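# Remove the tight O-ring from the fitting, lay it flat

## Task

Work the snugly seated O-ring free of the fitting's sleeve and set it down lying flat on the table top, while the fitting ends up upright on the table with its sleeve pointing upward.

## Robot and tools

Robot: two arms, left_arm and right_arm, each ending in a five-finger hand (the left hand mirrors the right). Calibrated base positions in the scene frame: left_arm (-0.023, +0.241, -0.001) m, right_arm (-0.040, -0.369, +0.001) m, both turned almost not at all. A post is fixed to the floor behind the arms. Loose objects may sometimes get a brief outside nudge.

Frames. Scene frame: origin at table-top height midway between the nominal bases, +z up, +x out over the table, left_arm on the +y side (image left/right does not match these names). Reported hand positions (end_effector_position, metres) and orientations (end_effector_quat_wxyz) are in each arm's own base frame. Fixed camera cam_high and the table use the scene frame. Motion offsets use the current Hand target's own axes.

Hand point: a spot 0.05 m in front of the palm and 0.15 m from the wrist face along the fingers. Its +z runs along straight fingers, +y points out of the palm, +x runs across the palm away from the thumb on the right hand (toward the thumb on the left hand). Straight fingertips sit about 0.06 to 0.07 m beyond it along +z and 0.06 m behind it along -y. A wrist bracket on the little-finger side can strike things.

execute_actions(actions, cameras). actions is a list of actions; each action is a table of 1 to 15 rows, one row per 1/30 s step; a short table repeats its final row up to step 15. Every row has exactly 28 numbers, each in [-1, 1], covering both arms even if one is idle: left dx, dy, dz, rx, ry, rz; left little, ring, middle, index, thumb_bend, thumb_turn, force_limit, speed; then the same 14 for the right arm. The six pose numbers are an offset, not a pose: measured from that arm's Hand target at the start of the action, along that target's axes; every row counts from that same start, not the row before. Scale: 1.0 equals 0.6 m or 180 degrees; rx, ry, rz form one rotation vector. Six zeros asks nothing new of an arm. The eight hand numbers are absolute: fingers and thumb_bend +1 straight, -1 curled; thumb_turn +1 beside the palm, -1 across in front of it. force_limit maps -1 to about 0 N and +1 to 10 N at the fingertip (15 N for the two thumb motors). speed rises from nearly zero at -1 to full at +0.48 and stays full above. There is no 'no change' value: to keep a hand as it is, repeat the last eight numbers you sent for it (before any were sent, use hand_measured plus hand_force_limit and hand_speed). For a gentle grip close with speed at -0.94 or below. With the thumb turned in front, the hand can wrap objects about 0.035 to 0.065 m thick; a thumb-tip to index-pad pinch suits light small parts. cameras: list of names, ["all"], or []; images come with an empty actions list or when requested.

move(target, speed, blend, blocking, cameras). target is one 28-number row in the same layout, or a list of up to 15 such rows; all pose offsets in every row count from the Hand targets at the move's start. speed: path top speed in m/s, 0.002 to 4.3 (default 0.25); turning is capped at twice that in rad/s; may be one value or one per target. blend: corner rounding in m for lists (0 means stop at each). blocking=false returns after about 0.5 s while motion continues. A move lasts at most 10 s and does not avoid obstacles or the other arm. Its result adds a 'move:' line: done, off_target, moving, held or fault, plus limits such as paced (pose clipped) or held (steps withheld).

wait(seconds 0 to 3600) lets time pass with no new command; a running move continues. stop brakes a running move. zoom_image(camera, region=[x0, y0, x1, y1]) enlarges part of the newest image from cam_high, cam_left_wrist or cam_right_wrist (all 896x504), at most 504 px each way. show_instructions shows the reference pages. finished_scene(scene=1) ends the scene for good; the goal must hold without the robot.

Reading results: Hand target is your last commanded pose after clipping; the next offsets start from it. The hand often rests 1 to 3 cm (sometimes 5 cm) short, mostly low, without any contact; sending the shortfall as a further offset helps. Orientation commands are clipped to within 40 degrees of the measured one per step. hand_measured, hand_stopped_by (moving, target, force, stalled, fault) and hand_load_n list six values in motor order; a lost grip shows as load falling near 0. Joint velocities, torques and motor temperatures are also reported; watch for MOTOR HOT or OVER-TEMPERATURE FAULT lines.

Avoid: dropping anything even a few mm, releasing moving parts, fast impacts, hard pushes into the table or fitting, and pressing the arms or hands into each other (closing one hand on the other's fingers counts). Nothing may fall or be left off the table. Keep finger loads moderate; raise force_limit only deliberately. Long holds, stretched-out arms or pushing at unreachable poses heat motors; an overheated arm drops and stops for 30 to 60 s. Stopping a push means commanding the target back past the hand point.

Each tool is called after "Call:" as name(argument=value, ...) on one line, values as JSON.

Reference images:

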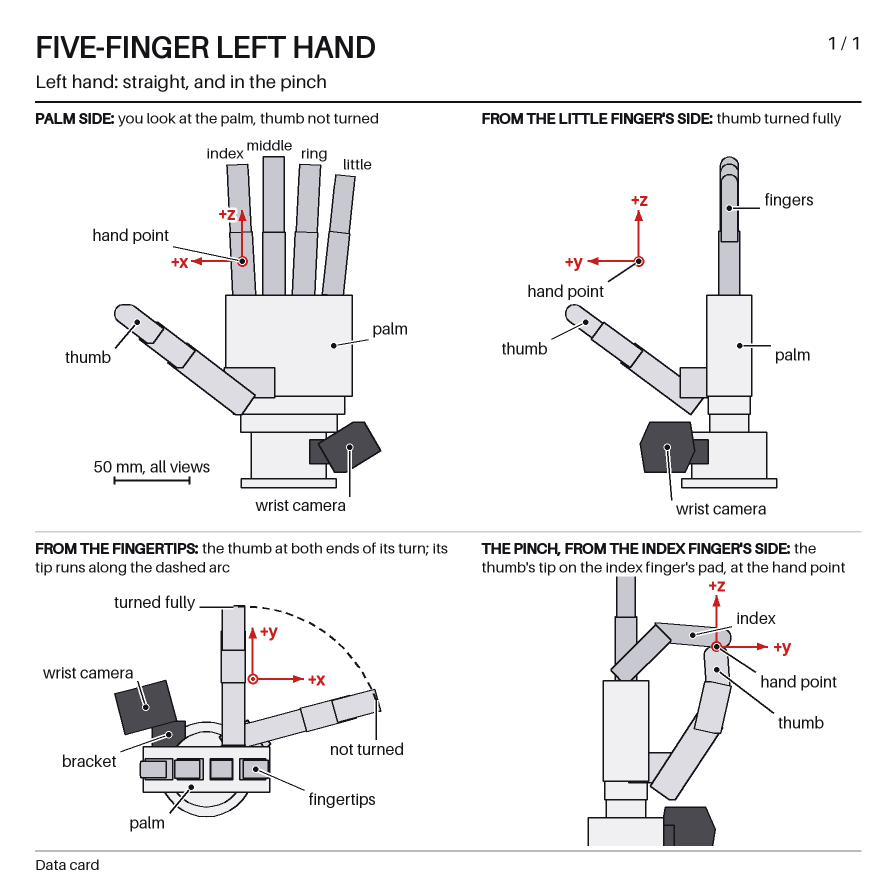

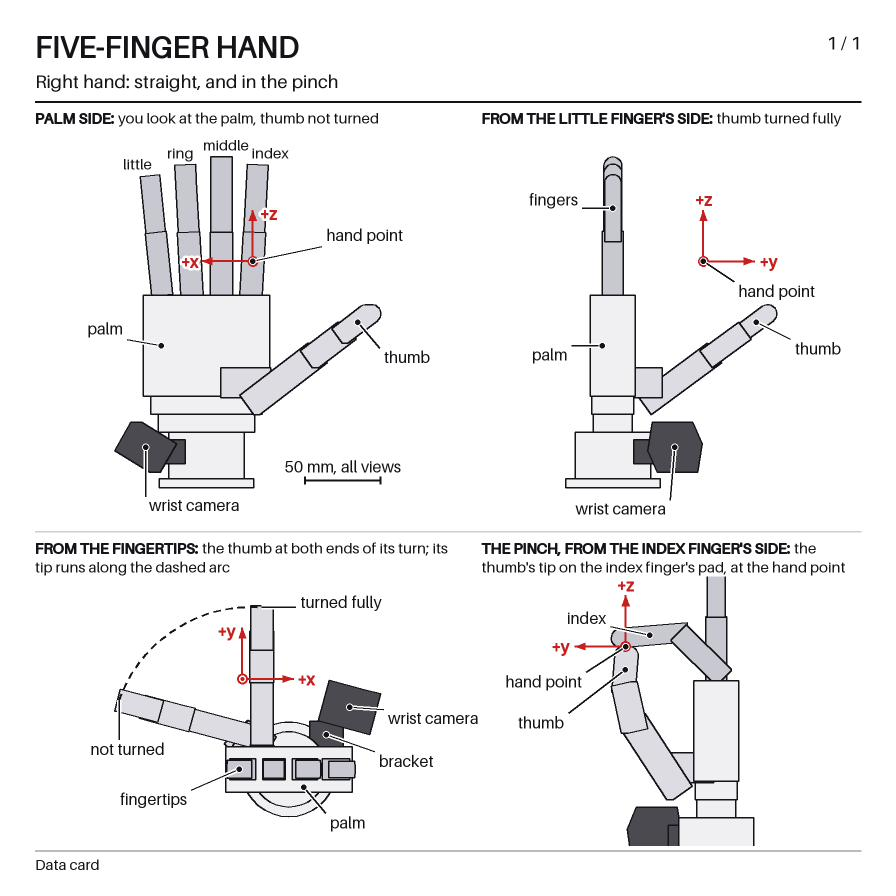

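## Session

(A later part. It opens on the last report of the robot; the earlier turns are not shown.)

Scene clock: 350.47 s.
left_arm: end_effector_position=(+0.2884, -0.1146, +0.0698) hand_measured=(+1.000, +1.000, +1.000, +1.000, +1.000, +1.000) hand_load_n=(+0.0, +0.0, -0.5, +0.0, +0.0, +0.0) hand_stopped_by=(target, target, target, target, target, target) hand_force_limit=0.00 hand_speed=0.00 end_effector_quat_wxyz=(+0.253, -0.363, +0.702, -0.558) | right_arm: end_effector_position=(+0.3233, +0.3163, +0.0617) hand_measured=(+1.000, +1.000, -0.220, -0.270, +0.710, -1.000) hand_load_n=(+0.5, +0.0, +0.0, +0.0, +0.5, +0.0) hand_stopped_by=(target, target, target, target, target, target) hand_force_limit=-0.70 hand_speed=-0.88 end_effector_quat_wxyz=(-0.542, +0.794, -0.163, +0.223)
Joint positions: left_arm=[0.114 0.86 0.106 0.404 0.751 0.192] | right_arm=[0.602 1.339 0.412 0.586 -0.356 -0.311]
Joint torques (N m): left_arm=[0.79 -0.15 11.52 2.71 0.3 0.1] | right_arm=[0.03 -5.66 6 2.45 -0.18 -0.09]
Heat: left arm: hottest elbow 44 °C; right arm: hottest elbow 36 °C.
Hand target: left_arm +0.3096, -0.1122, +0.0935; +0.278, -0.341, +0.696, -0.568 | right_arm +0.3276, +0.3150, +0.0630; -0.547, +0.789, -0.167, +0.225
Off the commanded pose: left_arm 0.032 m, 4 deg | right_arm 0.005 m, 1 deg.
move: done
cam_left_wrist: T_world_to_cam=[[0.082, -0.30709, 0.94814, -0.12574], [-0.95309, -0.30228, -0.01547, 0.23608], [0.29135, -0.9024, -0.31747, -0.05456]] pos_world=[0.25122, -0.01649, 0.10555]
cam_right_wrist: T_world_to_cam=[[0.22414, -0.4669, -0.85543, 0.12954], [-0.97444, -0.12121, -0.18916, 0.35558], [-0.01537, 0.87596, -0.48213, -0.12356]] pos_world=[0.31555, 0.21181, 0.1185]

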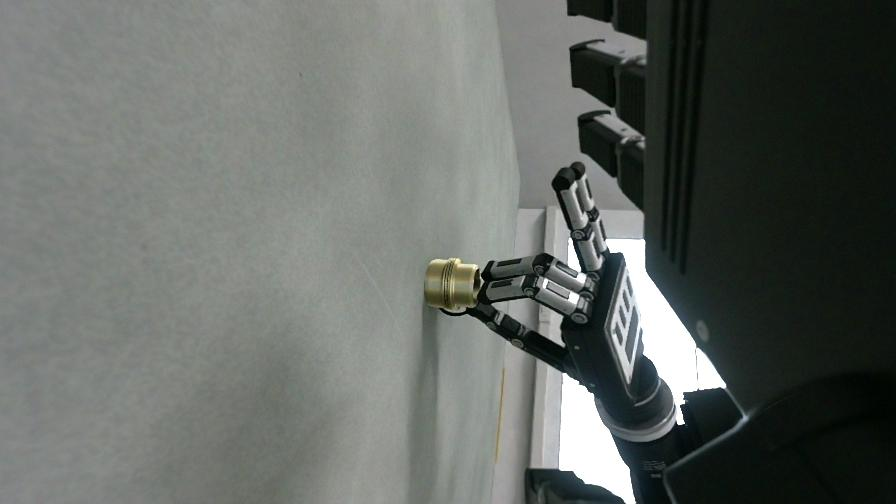

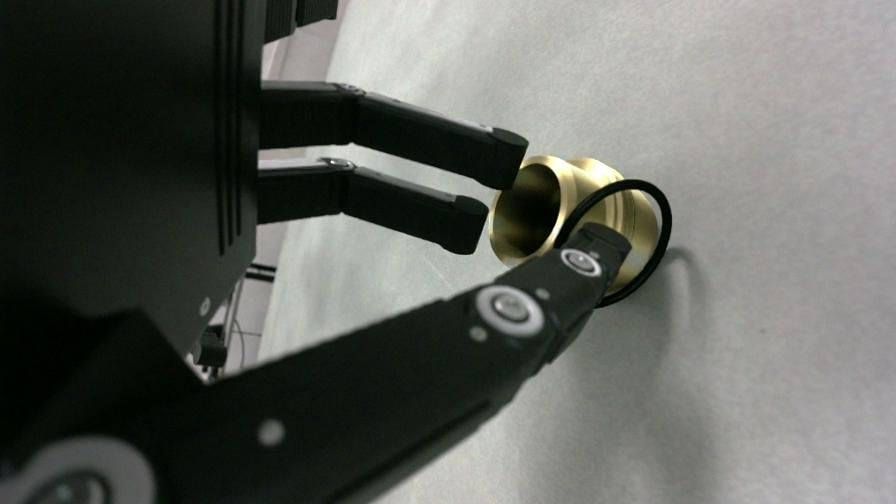

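Call:
zoom_image(camera="cam_right_wrist", region=[530, 150, 710, 330])

Call:
zoom_image(camera="cam_left_wrist", region=[415, 270, 515, 340])

Call:
execute_actions(actions=[])

Call:
zoom_image(camera="cam_high", region=[380, 200, 440, 250])

Scaled by 2.800.

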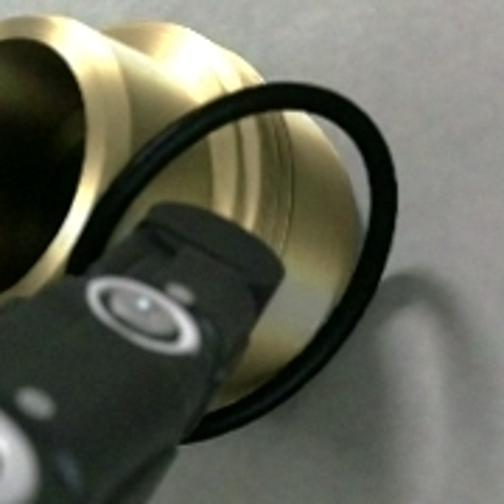

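Scaled by 5.040.

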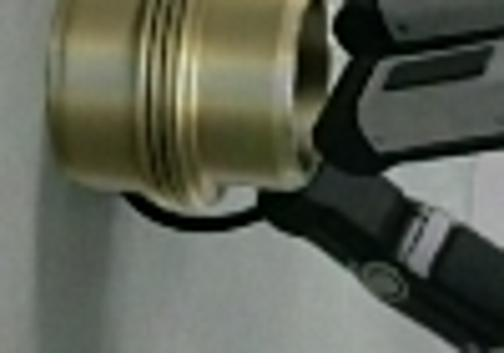

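Scene clock: 350.83 s.
left_arm: end_effector_position=(+0.2884, -0.1146, +0.0698) hand_measured=(+1.000, +1.000, +1.000, +1.000, +1.000, +1.000) hand_load_n=(+0.0, +0.0, +0.0, +0.0, +0.0, -0.5) hand_stopped_by=(target, target, target, target, target, target) hand_force_limit=0.00 hand_speed=0.00 end_effector_quat_wxyz=(+0.253, -0.363, +0.702, -0.558) | right_arm: end_effector_position=(+0.3233, +0.3163, +0.0617) hand_measured=(+1.000, +1.000, -0.220, -0.270, +0.710, -1.000) hand_load_n=(+0.0, +0.0, +0.0, +0.0, +0.0, +0.0) hand_stopped_by=(target, target, target, target, target, target) hand_force_limit=-0.70 hand_speed=-0.88 end_effector_quat_wxyz=(-0.542, +0.794, -0.163, +0.223)
Joint positions: left_arm=[0.114 0.86 0.106 0.404 0.751 0.192] | right_arm=[0.602 1.339 0.412 0.586 -0.356 -0.311]
Joint velocities: within noise
Joint torques (N m): left_arm=[1.14 -0.15 11.7 2.77 0.29 0.1] | right_arm=[0.03 -5.71 5.98 2.45 -0.18 -0.09]
Motor temperatures (°C): left_arm=[33 30 44 33 28 32] | right_arm=[32 32 36 34 27 31]
Heat: left arm: hottest elbow 44 °C; right arm: hottest elbow 36 °C.
Hand target: left_arm +0.3096, -0.1122, +0.0935; +0.278, -0.341, +0.696, -0.568 | right_arm +0.3276, +0.3150, +0.0630; -0.547, +0.789, -0.167, +0.225
Off the commanded pose: left_arm 0.032 m, 4 deg | right_arm 0.005 m, 1 deg.
camera_calibration:
cam_left_wrist: T_world_to_cam=[[0.082, -0.30709, 0.94814, -0.12574], [-0.95309, -0.30228, -0.01547, 0.23608], [0.29135, -0.9024, -0.31747, -0.05456]] pos_world=[0.25122, -0.01649, 0.10555]
cam_right_wrist: T_world_to_cam=[[0.22414, -0.4669, -0.85543, 0.12954], [-0.97444, -0.12121, -0.18916, 0.35558], [-0.01537, 0.87596, -0.48213, -0.12356]] pos_world=[0.31555, 0.21181, 0.1185]

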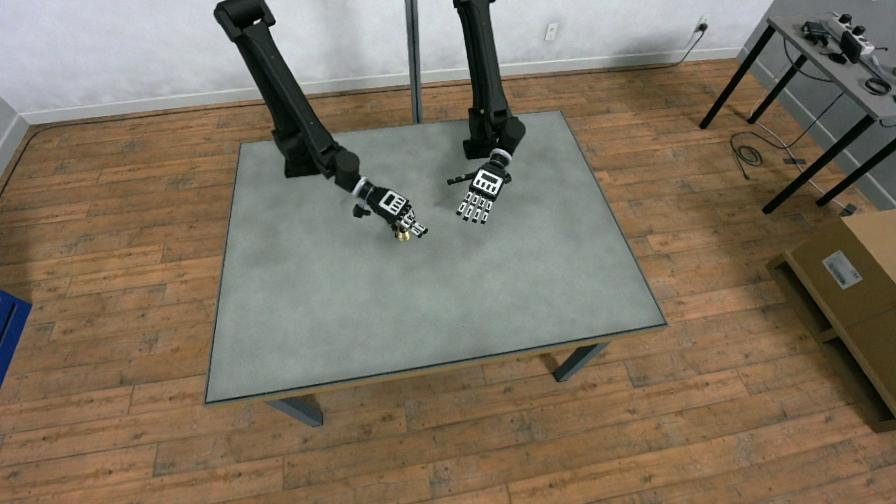

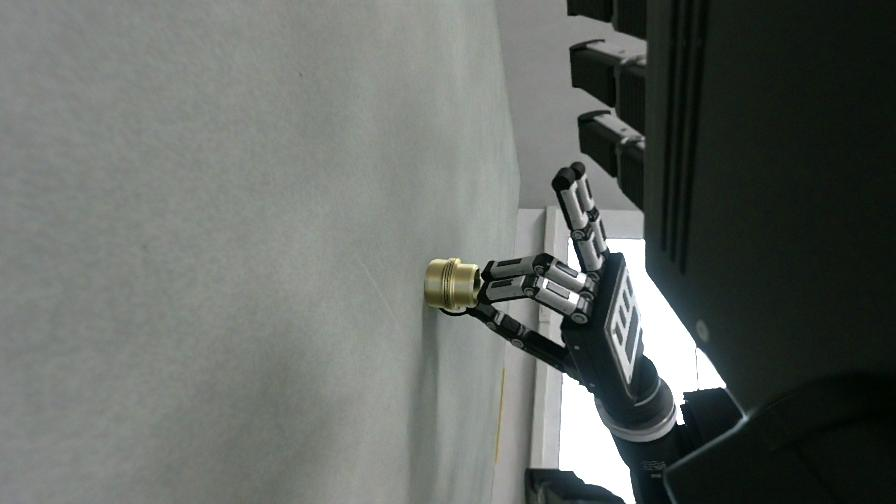

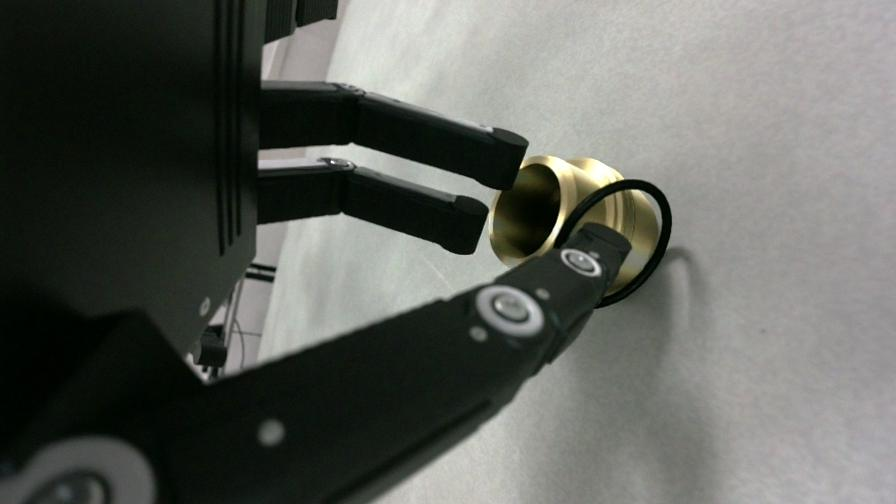

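Scaled by 8.400.

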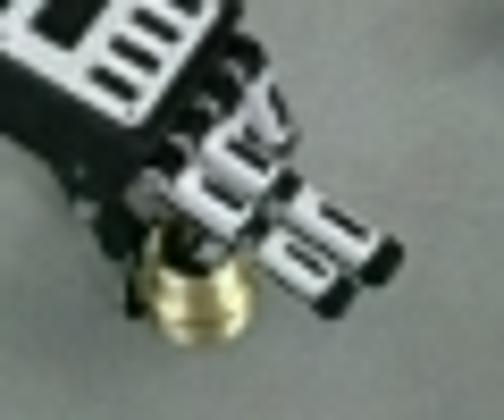

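Call:
move(target=[0,0,0,0,0,0,1,1,1,1,1,1,0,0,0,0,0,0,0,0,1,1,-0.22,-0.27,0.75,-1,-0.7,-0.9], speed=0.04, cameras=["cam_left_wrist","cam_right_wrist"])

Call:
zoom_image(camera="cam_right_wrist", region=[530, 150, 710, 330])

Call:
zoom_image(camera="cam_left_wrist", region=[415, 270, 515, 340])

Scene clock: 353.40 s.
left_arm: end_effector_position=(+0.2884, -0.1146, +0.0698) hand_measured=(+1.000, +1.000, +1.000, +1.000, +1.000, +1.000) hand_load_n=(-0.5, +0.0, +0.0, +0.0, +0.0, -0.5) hand_stopped_by=(target, target, target, target, target, target) hand_force_limit=0.00 hand_speed=0.00 end_effector_quat_wxyz=(+0.253, -0.363, +0.702, -0.558) | right_arm: end_effector_position=(+0.3233, +0.3163, +0.0617) hand_measured=(+1.000, +1.000, -0.220, -0.270, +0.750, -1.000) hand_load_n=(+0.0, +0.0, +0.0, +0.5, +0.0, +0.0) hand_stopped_by=(target, target, target, target, target, target) hand_force_limit=-0.70 hand_speed=-0.90 end_effector_quat_wxyz=(-0.542, +0.794, -0.163, +0.223)
Joint positions: left_arm=[0.114 0.86 0.106 0.404 0.751 0.192] | right_arm=[0.602 1.339 0.412 0.586 -0.356 -0.311]
Joint torques (N m): left_arm=[0.97 0.32 11.54 2.71 0.32 0.1] | right_arm=[0.03 -5.71 5.98 2.45 -0.18 -0.09]
Heat: left arm: hottest elbow 44 °C; right arm: hottest elbow 36 °C.
Hand target: left_arm +0.3096, -0.1122, +0.0935; +0.278, -0.341, +0.696, -0.568 | right_arm +0.3276, +0.3150, +0.0630; -0.547, +0.789, -0.167, +0.225
Off the commanded pose: left_arm 0.032 m, 4 deg | right_arm 0.005 m, 1 deg.
move: done
cam_left_wrist: T_world_to_cam=[[0.082, -0.30709, 0.94814, -0.12574], [-0.95309, -0.30228, -0.01547, 0.23608], [0.29135, -0.9024, -0.31747, -0.05456]] pos_world=[0.25122, -0.01649, 0.10555]
cam_right_wrist: T_world_to_cam=[[0.22414, -0.4669, -0.85543, 0.12954], [-0.97444, -0.12121, -0.18916, 0.35558], [-0.01537, 0.87596, -0.48213, -0.12356]] pos_world=[0.31555, 0.21181, 0.1185]

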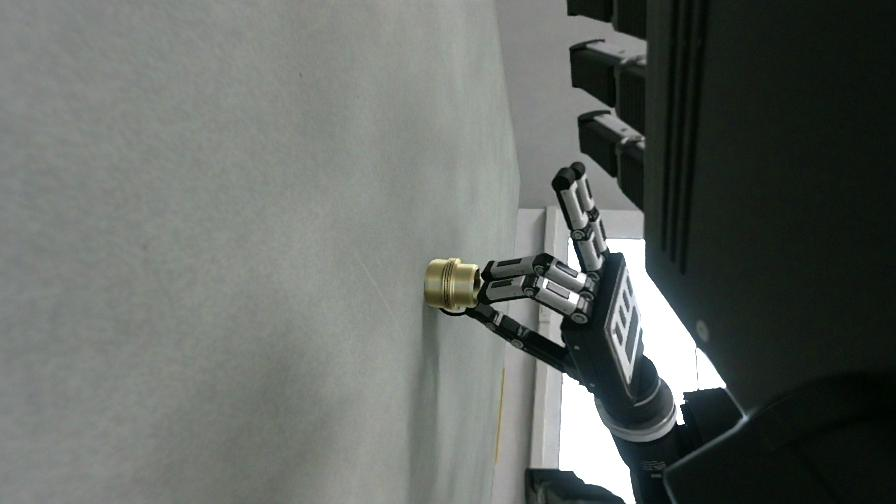

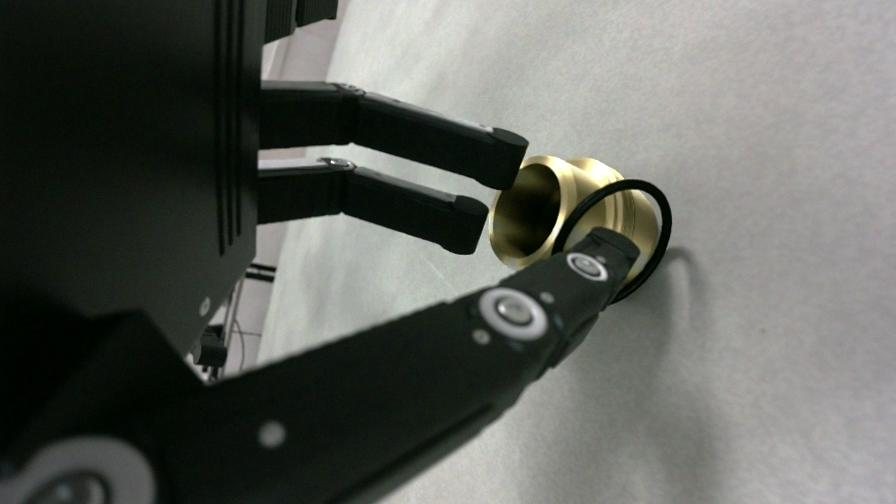

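Scaled by 2.800.

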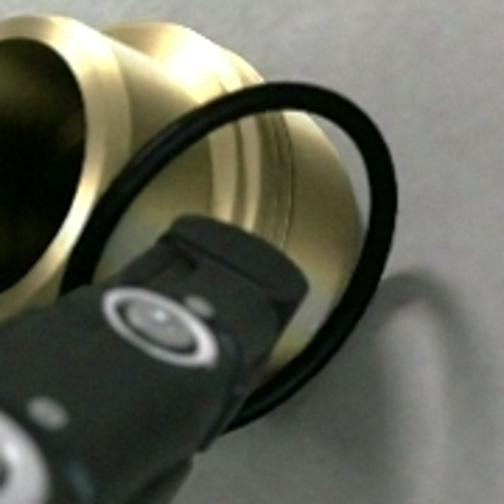

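Scaled by 5.040.

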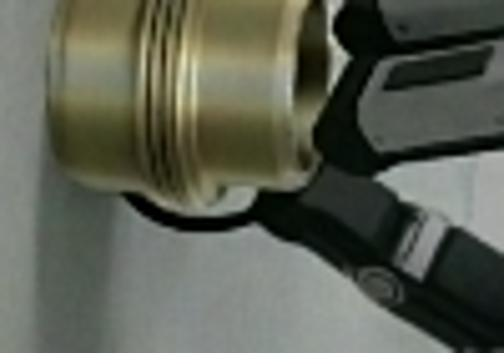

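Call:
move(target=[0,0,0,0,0,0,1,1,1,1,1,1,0,0,0,0,0,0,0,0,1,1,-0.22,-0.27,0.83,-1,-0.7,-0.9], speed=0.04, cameras=["cam_left_wrist","cam_right_wrist"])

Call:
zoom_image(camera="cam_right_wrist", region=[530, 150, 710, 330])

Call:
zoom_image(camera="cam_left_wrist", region=[415, 270, 515, 340])

Scene clock: 354.87 s.
left_arm: end_effector_position=(+0.2884, -0.1146, +0.0698) hand_measured=(+1.000, +1.000, +1.000, +1.000, +1.000, +1.000) hand_load_n=(+0.0, -0.5, +0.0, +0.0, +0.0, -0.5) hand_stopped_by=(target, target, target, target, target, target) hand_force_limit=0.00 hand_speed=0.00 end_effector_quat_wxyz=(+0.253, -0.363, +0.702, -0.558) | right_arm: end_effector_position=(+0.3233, +0.3163, +0.0617) hand_measured=(+1.000, +1.000, -0.220, -0.270, +0.830, -1.000) hand_load_n=(+0.0, -0.5, +0.0, +0.0, +0.0, +0.0) hand_stopped_by=(target, target, target, target, target, target) hand_force_limit=-0.70 hand_speed=-0.90 end_effector_quat_wxyz=(-0.542, +0.794, -0.163, +0.223)
Joint positions: left_arm=[0.114 0.86 0.106 0.404 0.751 0.192] | right_arm=[0.602 1.339 0.412 0.586 -0.356 -0.311]
Joint torques (N m): left_arm=[1.14 0.32 11.58 2.74 0.31 0.1] | right_arm=[0.03 -5.71 5.98 2.45 -0.18 -0.09]
Heat: left arm: hottest elbow 45 °C; right arm: hottest elbow 36 °C.
Hand target: left_arm +0.3096, -0.1122, +0.0935; +0.278, -0.341, +0.696, -0.568 | right_arm +0.3276, +0.3150, +0.0630; -0.547, +0.789, -0.167, +0.225
Off the commanded pose: left_arm 0.032 m, 4 deg | right_arm 0.005 m, 1 deg.
move: done
cam_left_wrist: T_world_to_cam=[[0.082, -0.30709, 0.94814, -0.12574], [-0.95309, -0.30228, -0.01547, 0.23608], [0.29135, -0.9024, -0.31747, -0.05456]] pos_world=[0.25122, -0.01649, 0.10555]
cam_right_wrist: T_world_to_cam=[[0.22414, -0.4669, -0.85543, 0.12954], [-0.97444, -0.12121, -0.18916, 0.35558], [-0.01537, 0.87596, -0.48213, -0.12356]] pos_world=[0.31555, 0.21181, 0.1185]

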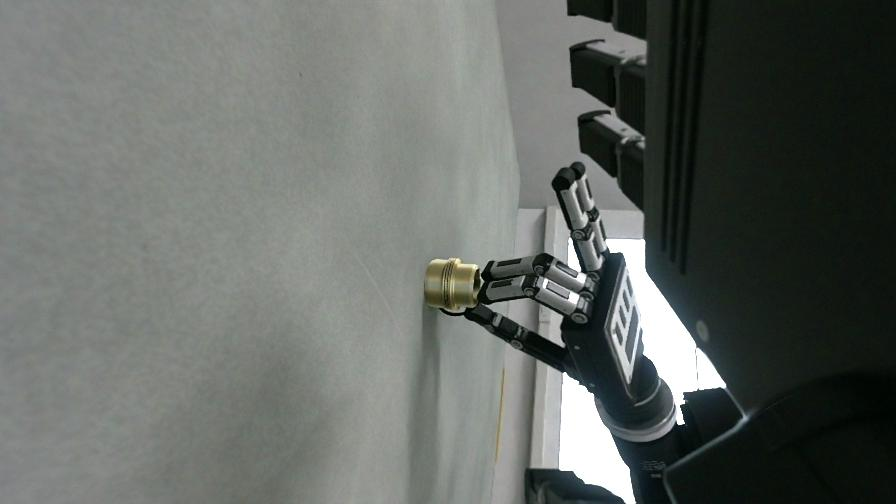

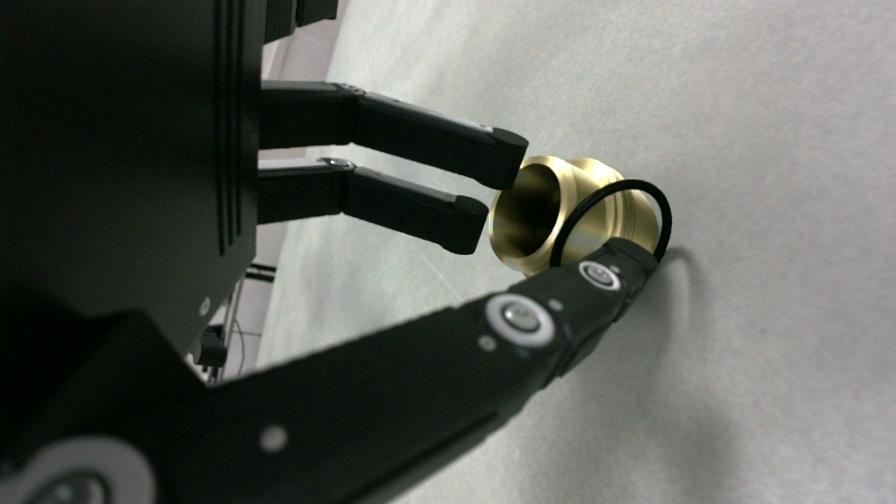

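Scaled by 2.800.

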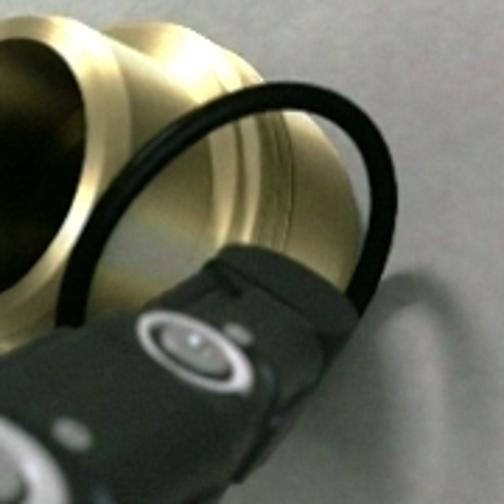

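Scaled by 5.040.

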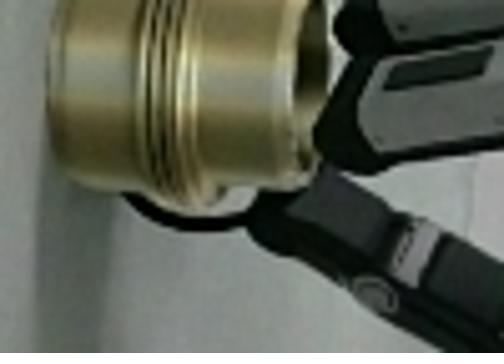

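Call:
move(target=[[0,0,0,0,0,0,1,1,1,1,1,1,0,0,0.0144,-0.0782,-0.0248,0,0,0,1,1,-0.22,-0.27,0.83,-1,-0.7,-0.3],[0,0,0,0,0,0,1,1,1,1,1,1,0,0,0.0144,-0.0782,-0.0248,0,0,0,1,1,1,0.0,1,1,-0.5,-0.1]], speed=0.06, cameras=["cam_left_wrist","cam_right_wrist"])

Call:
zoom_image(camera="cam_left_wrist", region=[410, 240, 530, 340])

Call:
zoom_image(camera="cam_right_wrist", region=[420, 90, 720, 320])

Scene clock: 359.23 s.
left_arm: end_effector_position=(+0.2884, -0.1146, +0.0698) hand_measured=(+1.000, +1.000, +1.000, +1.000, +1.000, +1.000) hand_load_n=(+0.0, +0.0, +0.0, +0.0, +0.0, +0.0) hand_stopped_by=(target, target, target, target, target, target) hand_force_limit=0.00 hand_speed=0.00 end_effector_quat_wxyz=(+0.253, -0.363, +0.702, -0.558) | right_arm: end_effector_position=(+0.3111, +0.3084, +0.0886) hand_measured=(+1.000, +1.000, +1.000, +0.000, +1.000, +1.000) hand_load_n=(+0.0, +0.0, +0.0, +0.0, +0.0, +0.0) hand_stopped_by=(target, target, target, target, target, target) hand_force_limit=-0.50 hand_speed=-0.10 end_effector_quat_wxyz=(-0.533, +0.802, -0.168, +0.213)
Joint positions: left_arm=[0.114 0.86 0.106 0.404 0.751 0.192] | right_arm=[0.602 1.193 0.427 0.392 -0.358 -0.31]
Joint torques (N m): left_arm=[0.85 0.21 11.47 2.96 0.31 0.1] | right_arm=[0.03 -6.36 10.5 1.36 -0.19 -0.08]
Heat: left arm: hottest elbow 45 °C; right arm: hottest elbow 36 °C.
Hand target: left_arm +0.3096, -0.1122, +0.0935; +0.278, -0.341, +0.696, -0.568 | right_arm +0.3277, +0.3151, +0.1129; -0.547, +0.789, -0.167, +0.225
Off the commanded pose: left_arm 0.032 m, 4 deg | right_arm 0.030 m, 3 deg.
move: off_target (right_arm); target 2's new numbers were sent with right_arm's hand 0.030 m and 3 deg from that target
cam_left_wrist: T_world_to_cam=[[0.082, -0.30709, 0.94814, -0.12574], [-0.95309, -0.30228, -0.01547, 0.23608], [0.29135, -0.9024, -0.31747, -0.05456]] pos_world=[0.25122, -0.01649, 0.10555]
cam_right_wrist: T_world_to_cam=[[0.20061, -0.48125, -0.85332, 0.16307], [-0.97921, -0.12511, -0.15965, 0.34782], [-0.02993, 0.86761, -0.49634, -0.0955]] pos_world=[0.30502, 0.20485, 0.14728]

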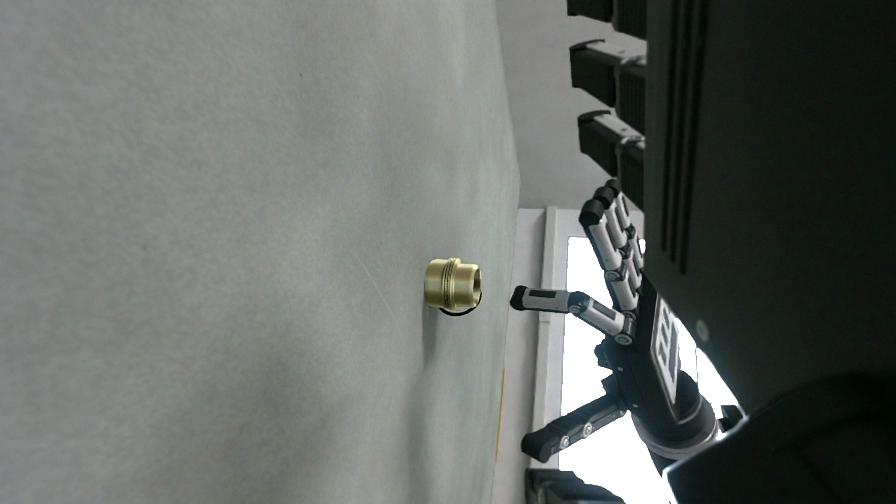

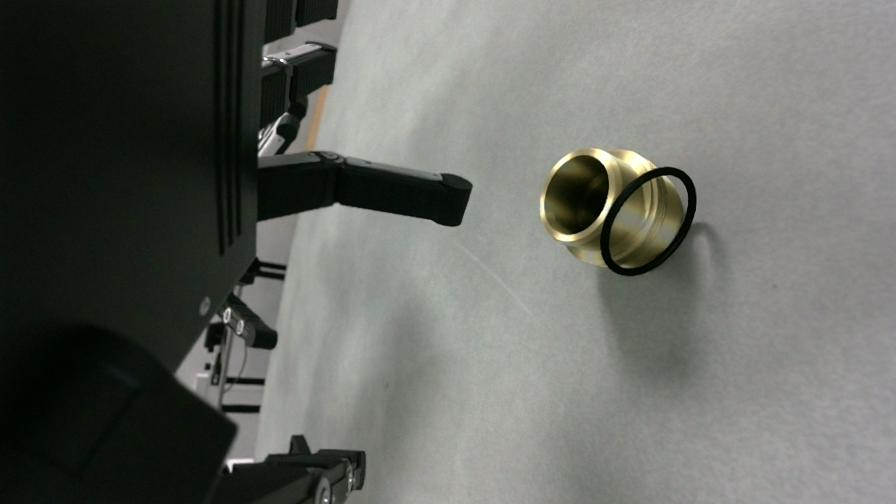

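Scaled by 4.200.

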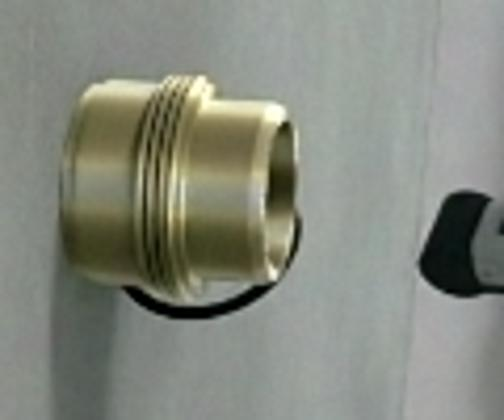

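Scaled by 1.680.

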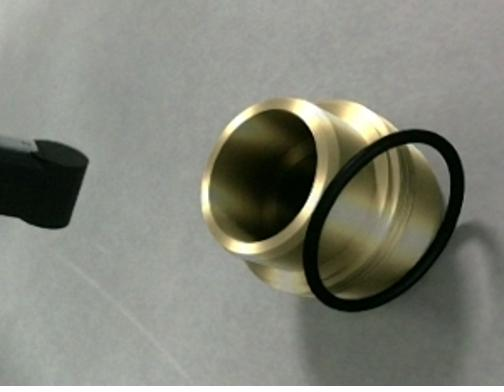

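Call:
move(target=[0,0.0267,-0.1303,0,0,0,1,1,1,1,1,1,0,0,0.0112,0.0732,-0.0288,0,0,0,1,1,1,0.0,1,1,-0.5,-0.1], speed=0.06, cameras=["cam_left_wrist","cam_right_wrist"])

Scene clock: 362.53 s.
left_arm: end_effector_position=(+0.2428, -0.0670, +0.0847) hand_measured=(+1.000, +1.000, +1.000, +1.000, +1.000, +1.000) hand_load_n=(+0.0, +0.0, +0.0, +0.0, +0.0, +0.0) hand_stopped_by=(target, target, target, target, target, target) hand_force_limit=0.00 hand_speed=0.00 end_effector_quat_wxyz=(+0.269, -0.348, +0.696, -0.568) | right_arm: end_effector_position=(+0.3188, +0.2831, +0.0762) hand_measured=(+1.000, +1.000, +1.000, +0.000, +1.000, +1.000) hand_load_n=(-0.5, +0.0, +0.0, +0.0, +0.0, +0.0) hand_stopped_by=(target, target, target, target, target, target) hand_force_limit=-0.50 hand_speed=-0.10 end_effector_quat_wxyz=(-0.544, +0.792, -0.176, +0.217)
Joint positions: left_arm=[0.507 0.528 0.094 -0.07 1.122 0.44] | right_arm=[0.51 1.219 0.377 0.487 -0.437 -0.317]
Joint torques (N m): left_arm=[0.85 0.85 10.51 1.01 0.48 0.16] | right_arm=[0.03 -4.78 6.56 2.43 -0.22 -0.31]
Heat: left arm: hottest elbow 45 °C; right arm: hottest elbow 36 °C.
Hand target: left_arm +0.2466, -0.0632, +0.0935; +0.278, -0.341, +0.696, -0.568 | right_arm +0.3233, +0.2829, +0.0781; -0.547, +0.789, -0.167, +0.225
Off the commanded pose: left_arm 0.010 m, 1 deg | right_arm 0.005 m, 1 deg.
move: done
cam_left_wrist: T_world_to_cam=[[0.03194, -0.30509, 0.95179, -0.10945], [-0.95233, -0.29836, -0.06368, 0.21132], [0.3034, -0.90438, -0.30007, 0.00182]] pos_world=[0.20419, 0.0313, 0.11818]
cam_right_wrist: T_world_to_cam=[[0.19926, -0.45864, -0.86599, 0.13381], [-0.97985, -0.10545, -0.16961, 0.34563], [-0.01353, 0.88234, -0.47041, -0.09076]] pos_world=[0.31077, 0.1779, 0.1318]

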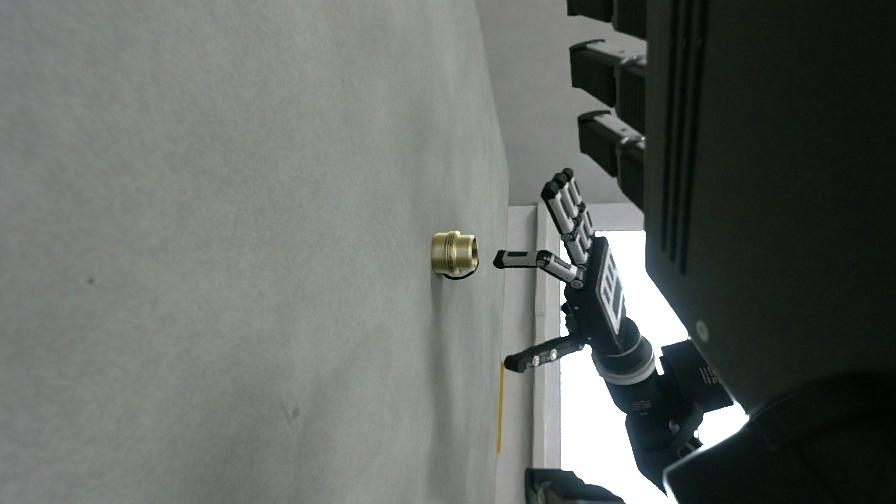

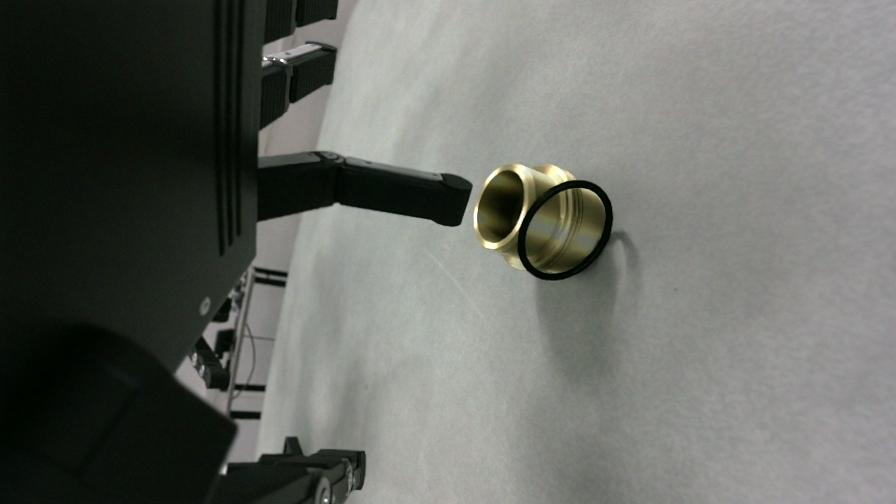

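Call:
move(target=[0,0,0,0,0,0,1,1,1,1,1,1,0,0,-0.0032,0.0255,0.0072,0,0,0,1,1,1,0.0,1,1,-0.5,-0.1], speed=0.04, cameras=["cam_left_wrist","cam_right_wrist"])

Call:
zoom_image(camera="cam_left_wrist", region=[410, 210, 530, 310])

Call:
zoom_image(camera="cam_right_wrist", region=[400, 90, 700, 320])

Scene clock: 364.30 s.
left_arm: end_effector_position=(+0.2428, -0.0669, +0.0846) hand_measured=(+1.000, +1.000, +1.000, +1.000, +1.000, +1.000) hand_load_n=(+0.0, +0.0, +0.0, +0.0, +0.0, -0.5) hand_stopped_by=(target, target, target, target, target, target) hand_force_limit=0.00 hand_speed=0.00 end_effector_quat_wxyz=(+0.270, -0.347, +0.696, -0.568) | right_arm: end_effector_position=(+0.3183, +0.2836, +0.0601) hand_measured=(+1.000, +1.000, +1.000, +0.000, +1.000, +1.000) hand_load_n=(+0.0, +0.0, -0.5, +0.0, +0.0, +0.0) hand_stopped_by=(target, target, target, target, target, target) hand_force_limit=-0.50 hand_speed=-0.10 end_effector_quat_wxyz=(-0.544, +0.792, -0.174, +0.215)
Joint positions: left_arm=[0.507 0.528 0.094 -0.07 1.122 0.442] | right_arm=[0.51 1.282 0.36 0.566 -0.442 -0.319]
Joint torques (N m): left_arm=[1.44 0.79 10.45 0.85 0.46 0.15] | right_arm=[0.03 -5.13 6.05 2.43 -0.22 -0.3]
Heat: left arm: hottest elbow 44 °C; right arm: hottest elbow 36 °C.
Hand target: left_arm +0.2466, -0.0632, +0.0935; +0.278, -0.341, +0.696, -0.568 | right_arm +0.3238, +0.2820, +0.0621; -0.547, +0.789, -0.167, +0.225
Off the commanded pose: left_arm 0.010 m, 1 deg | right_arm 0.006 m, 2 deg.
move: done
cam_left_wrist: T_world_to_cam=[[0.03098, -0.30621, 0.95146, -0.10928], [-0.95237, -0.29798, -0.06489, 0.21146], [0.30338, -0.90413, -0.30086, 0.00194]] pos_world=[0.20419, 0.0313, 0.11828]
cam_right_wrist: T_world_to_cam=[[0.20065, -0.45778, -0.86613, 0.1195], [-0.97949, -0.1102, -0.16867, 0.34368], [-0.01823, 0.88221, -0.4705, -0.09728]] pos_world=[0.31089, 0.17839, 0.1157]

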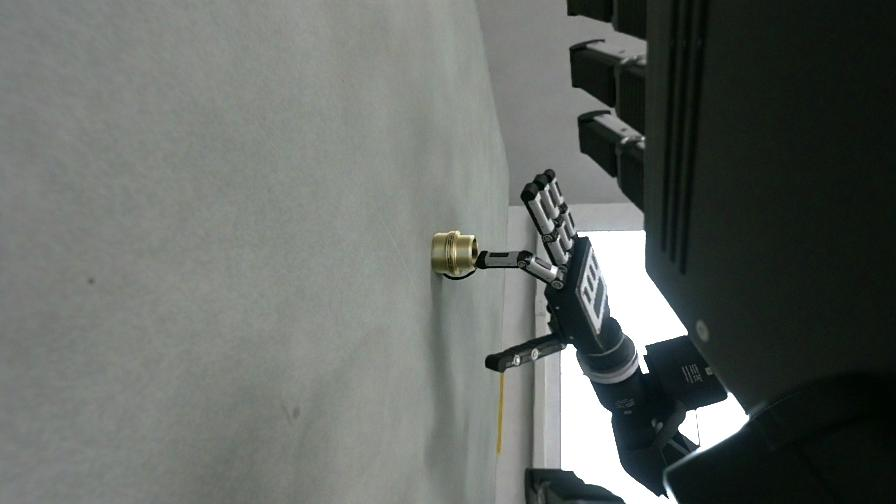

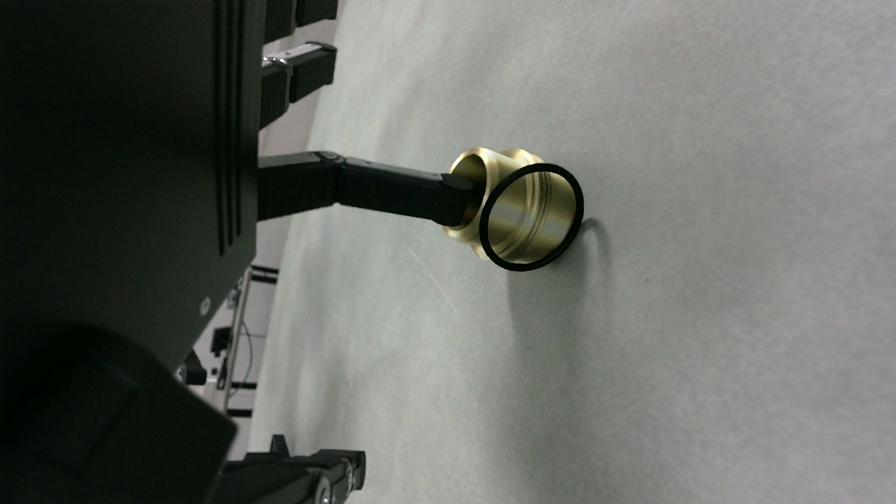

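Scaled by 4.200.

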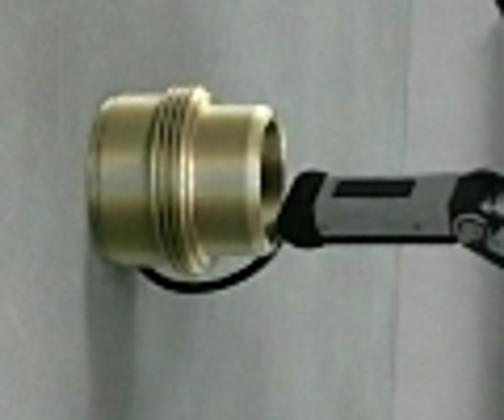

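Scaled by 1.680.

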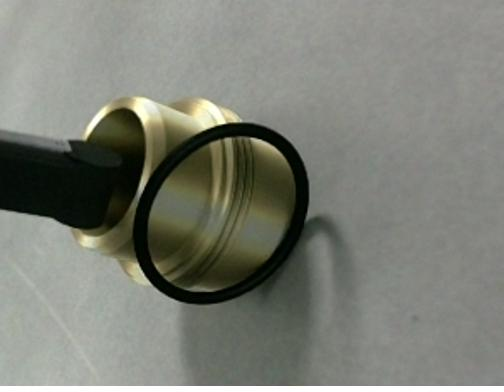

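Call:
move(target=[0,0,0,0,0,0,1,1,1,1,1,1,0,0,0.008,-0.0001,0.005,0,0,0,1,1,1,0.0,1,1,-0.5,-0.1], speed=0.04, cameras=["cam_left_wrist","cam_right_wrist"])

Call:
zoom_image(camera="cam_left_wrist", region=[410, 210, 530, 310])

Call:
zoom_image(camera="cam_right_wrist", region=[400, 90, 700, 320])

Scene clock: 365.50 s.
left_arm: end_effector_position=(+0.2428, -0.0669, +0.0846) hand_measured=(+1.000, +1.000, +1.000, +1.000, +1.000, +1.000) hand_load_n=(-0.5, +0.0, +0.0, +0.0, +0.0, -0.5) hand_stopped_by=(target, target, target, target, target, target) hand_force_limit=0.00 hand_speed=0.00 end_effector_quat_wxyz=(+0.270, -0.347, +0.696, -0.568) | right_arm: end_effector_position=(+0.3194, +0.2807, +0.0552) hand_measured=(+1.000, +1.000, +1.000, +0.000, +1.000, +1.000) hand_load_n=(+0.5, +0.0, +0.0, +0.5, +0.0, +0.0) hand_stopped_by=(target, target, target, target, target, target) hand_force_limit=-0.50 hand_speed=-0.10 end_effector_quat_wxyz=(-0.541, +0.794, -0.176, +0.212)
Joint positions: left_arm=[0.507 0.528 0.094 -0.07 1.122 0.442] | right_arm=[0.5 1.296 0.36 0.567 -0.451 -0.322]
Joint torques (N m): left_arm=[1.14 0.62 10.65 0.95 0.45 0.14] | right_arm=[0.09 -5.13 7.01 2.41 -0.22 -0.31]
Heat: left arm: hottest elbow 44 °C; right arm: hottest elbow 36 °C.
Hand target: left_arm +0.2466, -0.0632, +0.0935; +0.278, -0.341, +0.696, -0.568 | right_arm +0.3294, +0.2819, +0.0621; -0.547, +0.789, -0.167, +0.225
Off the commanded pose: left_arm 0.010 m, 1 deg | right_arm 0.012 m, 2 deg.
move: off_target (right_arm)
cam_left_wrist: T_world_to_cam=[[0.03098, -0.30621, 0.95146, -0.10928], [-0.95237, -0.29798, -0.06489, 0.21146], [0.30338, -0.90413, -0.30086, 0.00194]] pos_world=[0.20419, 0.0313, 0.11828]
cam_right_wrist: T_world_to_cam=[[0.19154, -0.46207, -0.86591, 0.11777], [-0.98124, -0.10988, -0.15841, 0.34339], [-0.02195, 0.88001, -0.47444, -0.09495]] pos_world=[0.31231, 0.17571, 0.11132]

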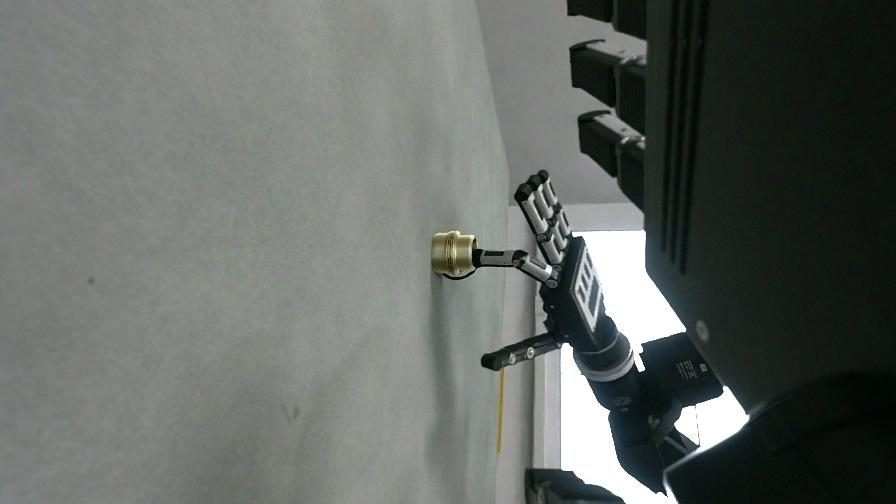

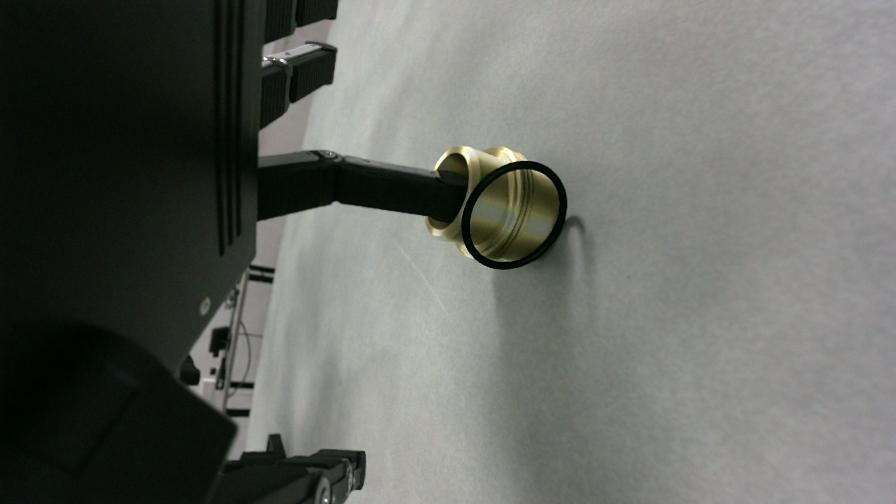

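Scaled by 4.200.

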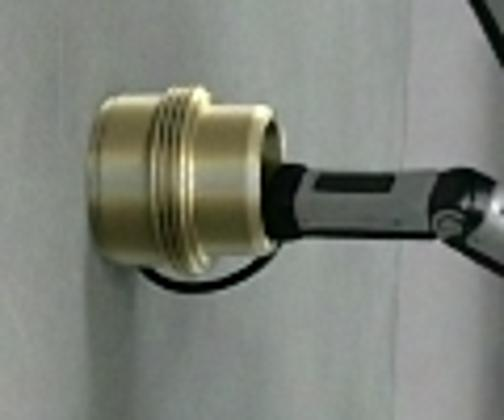

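Scaled by 1.680.

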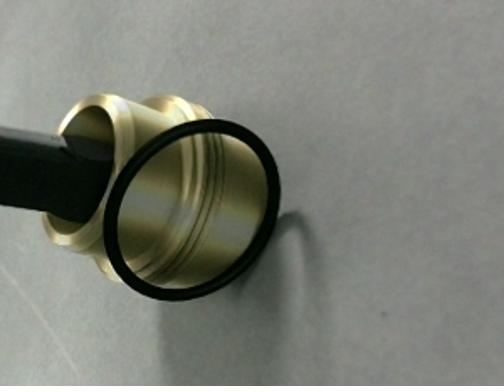

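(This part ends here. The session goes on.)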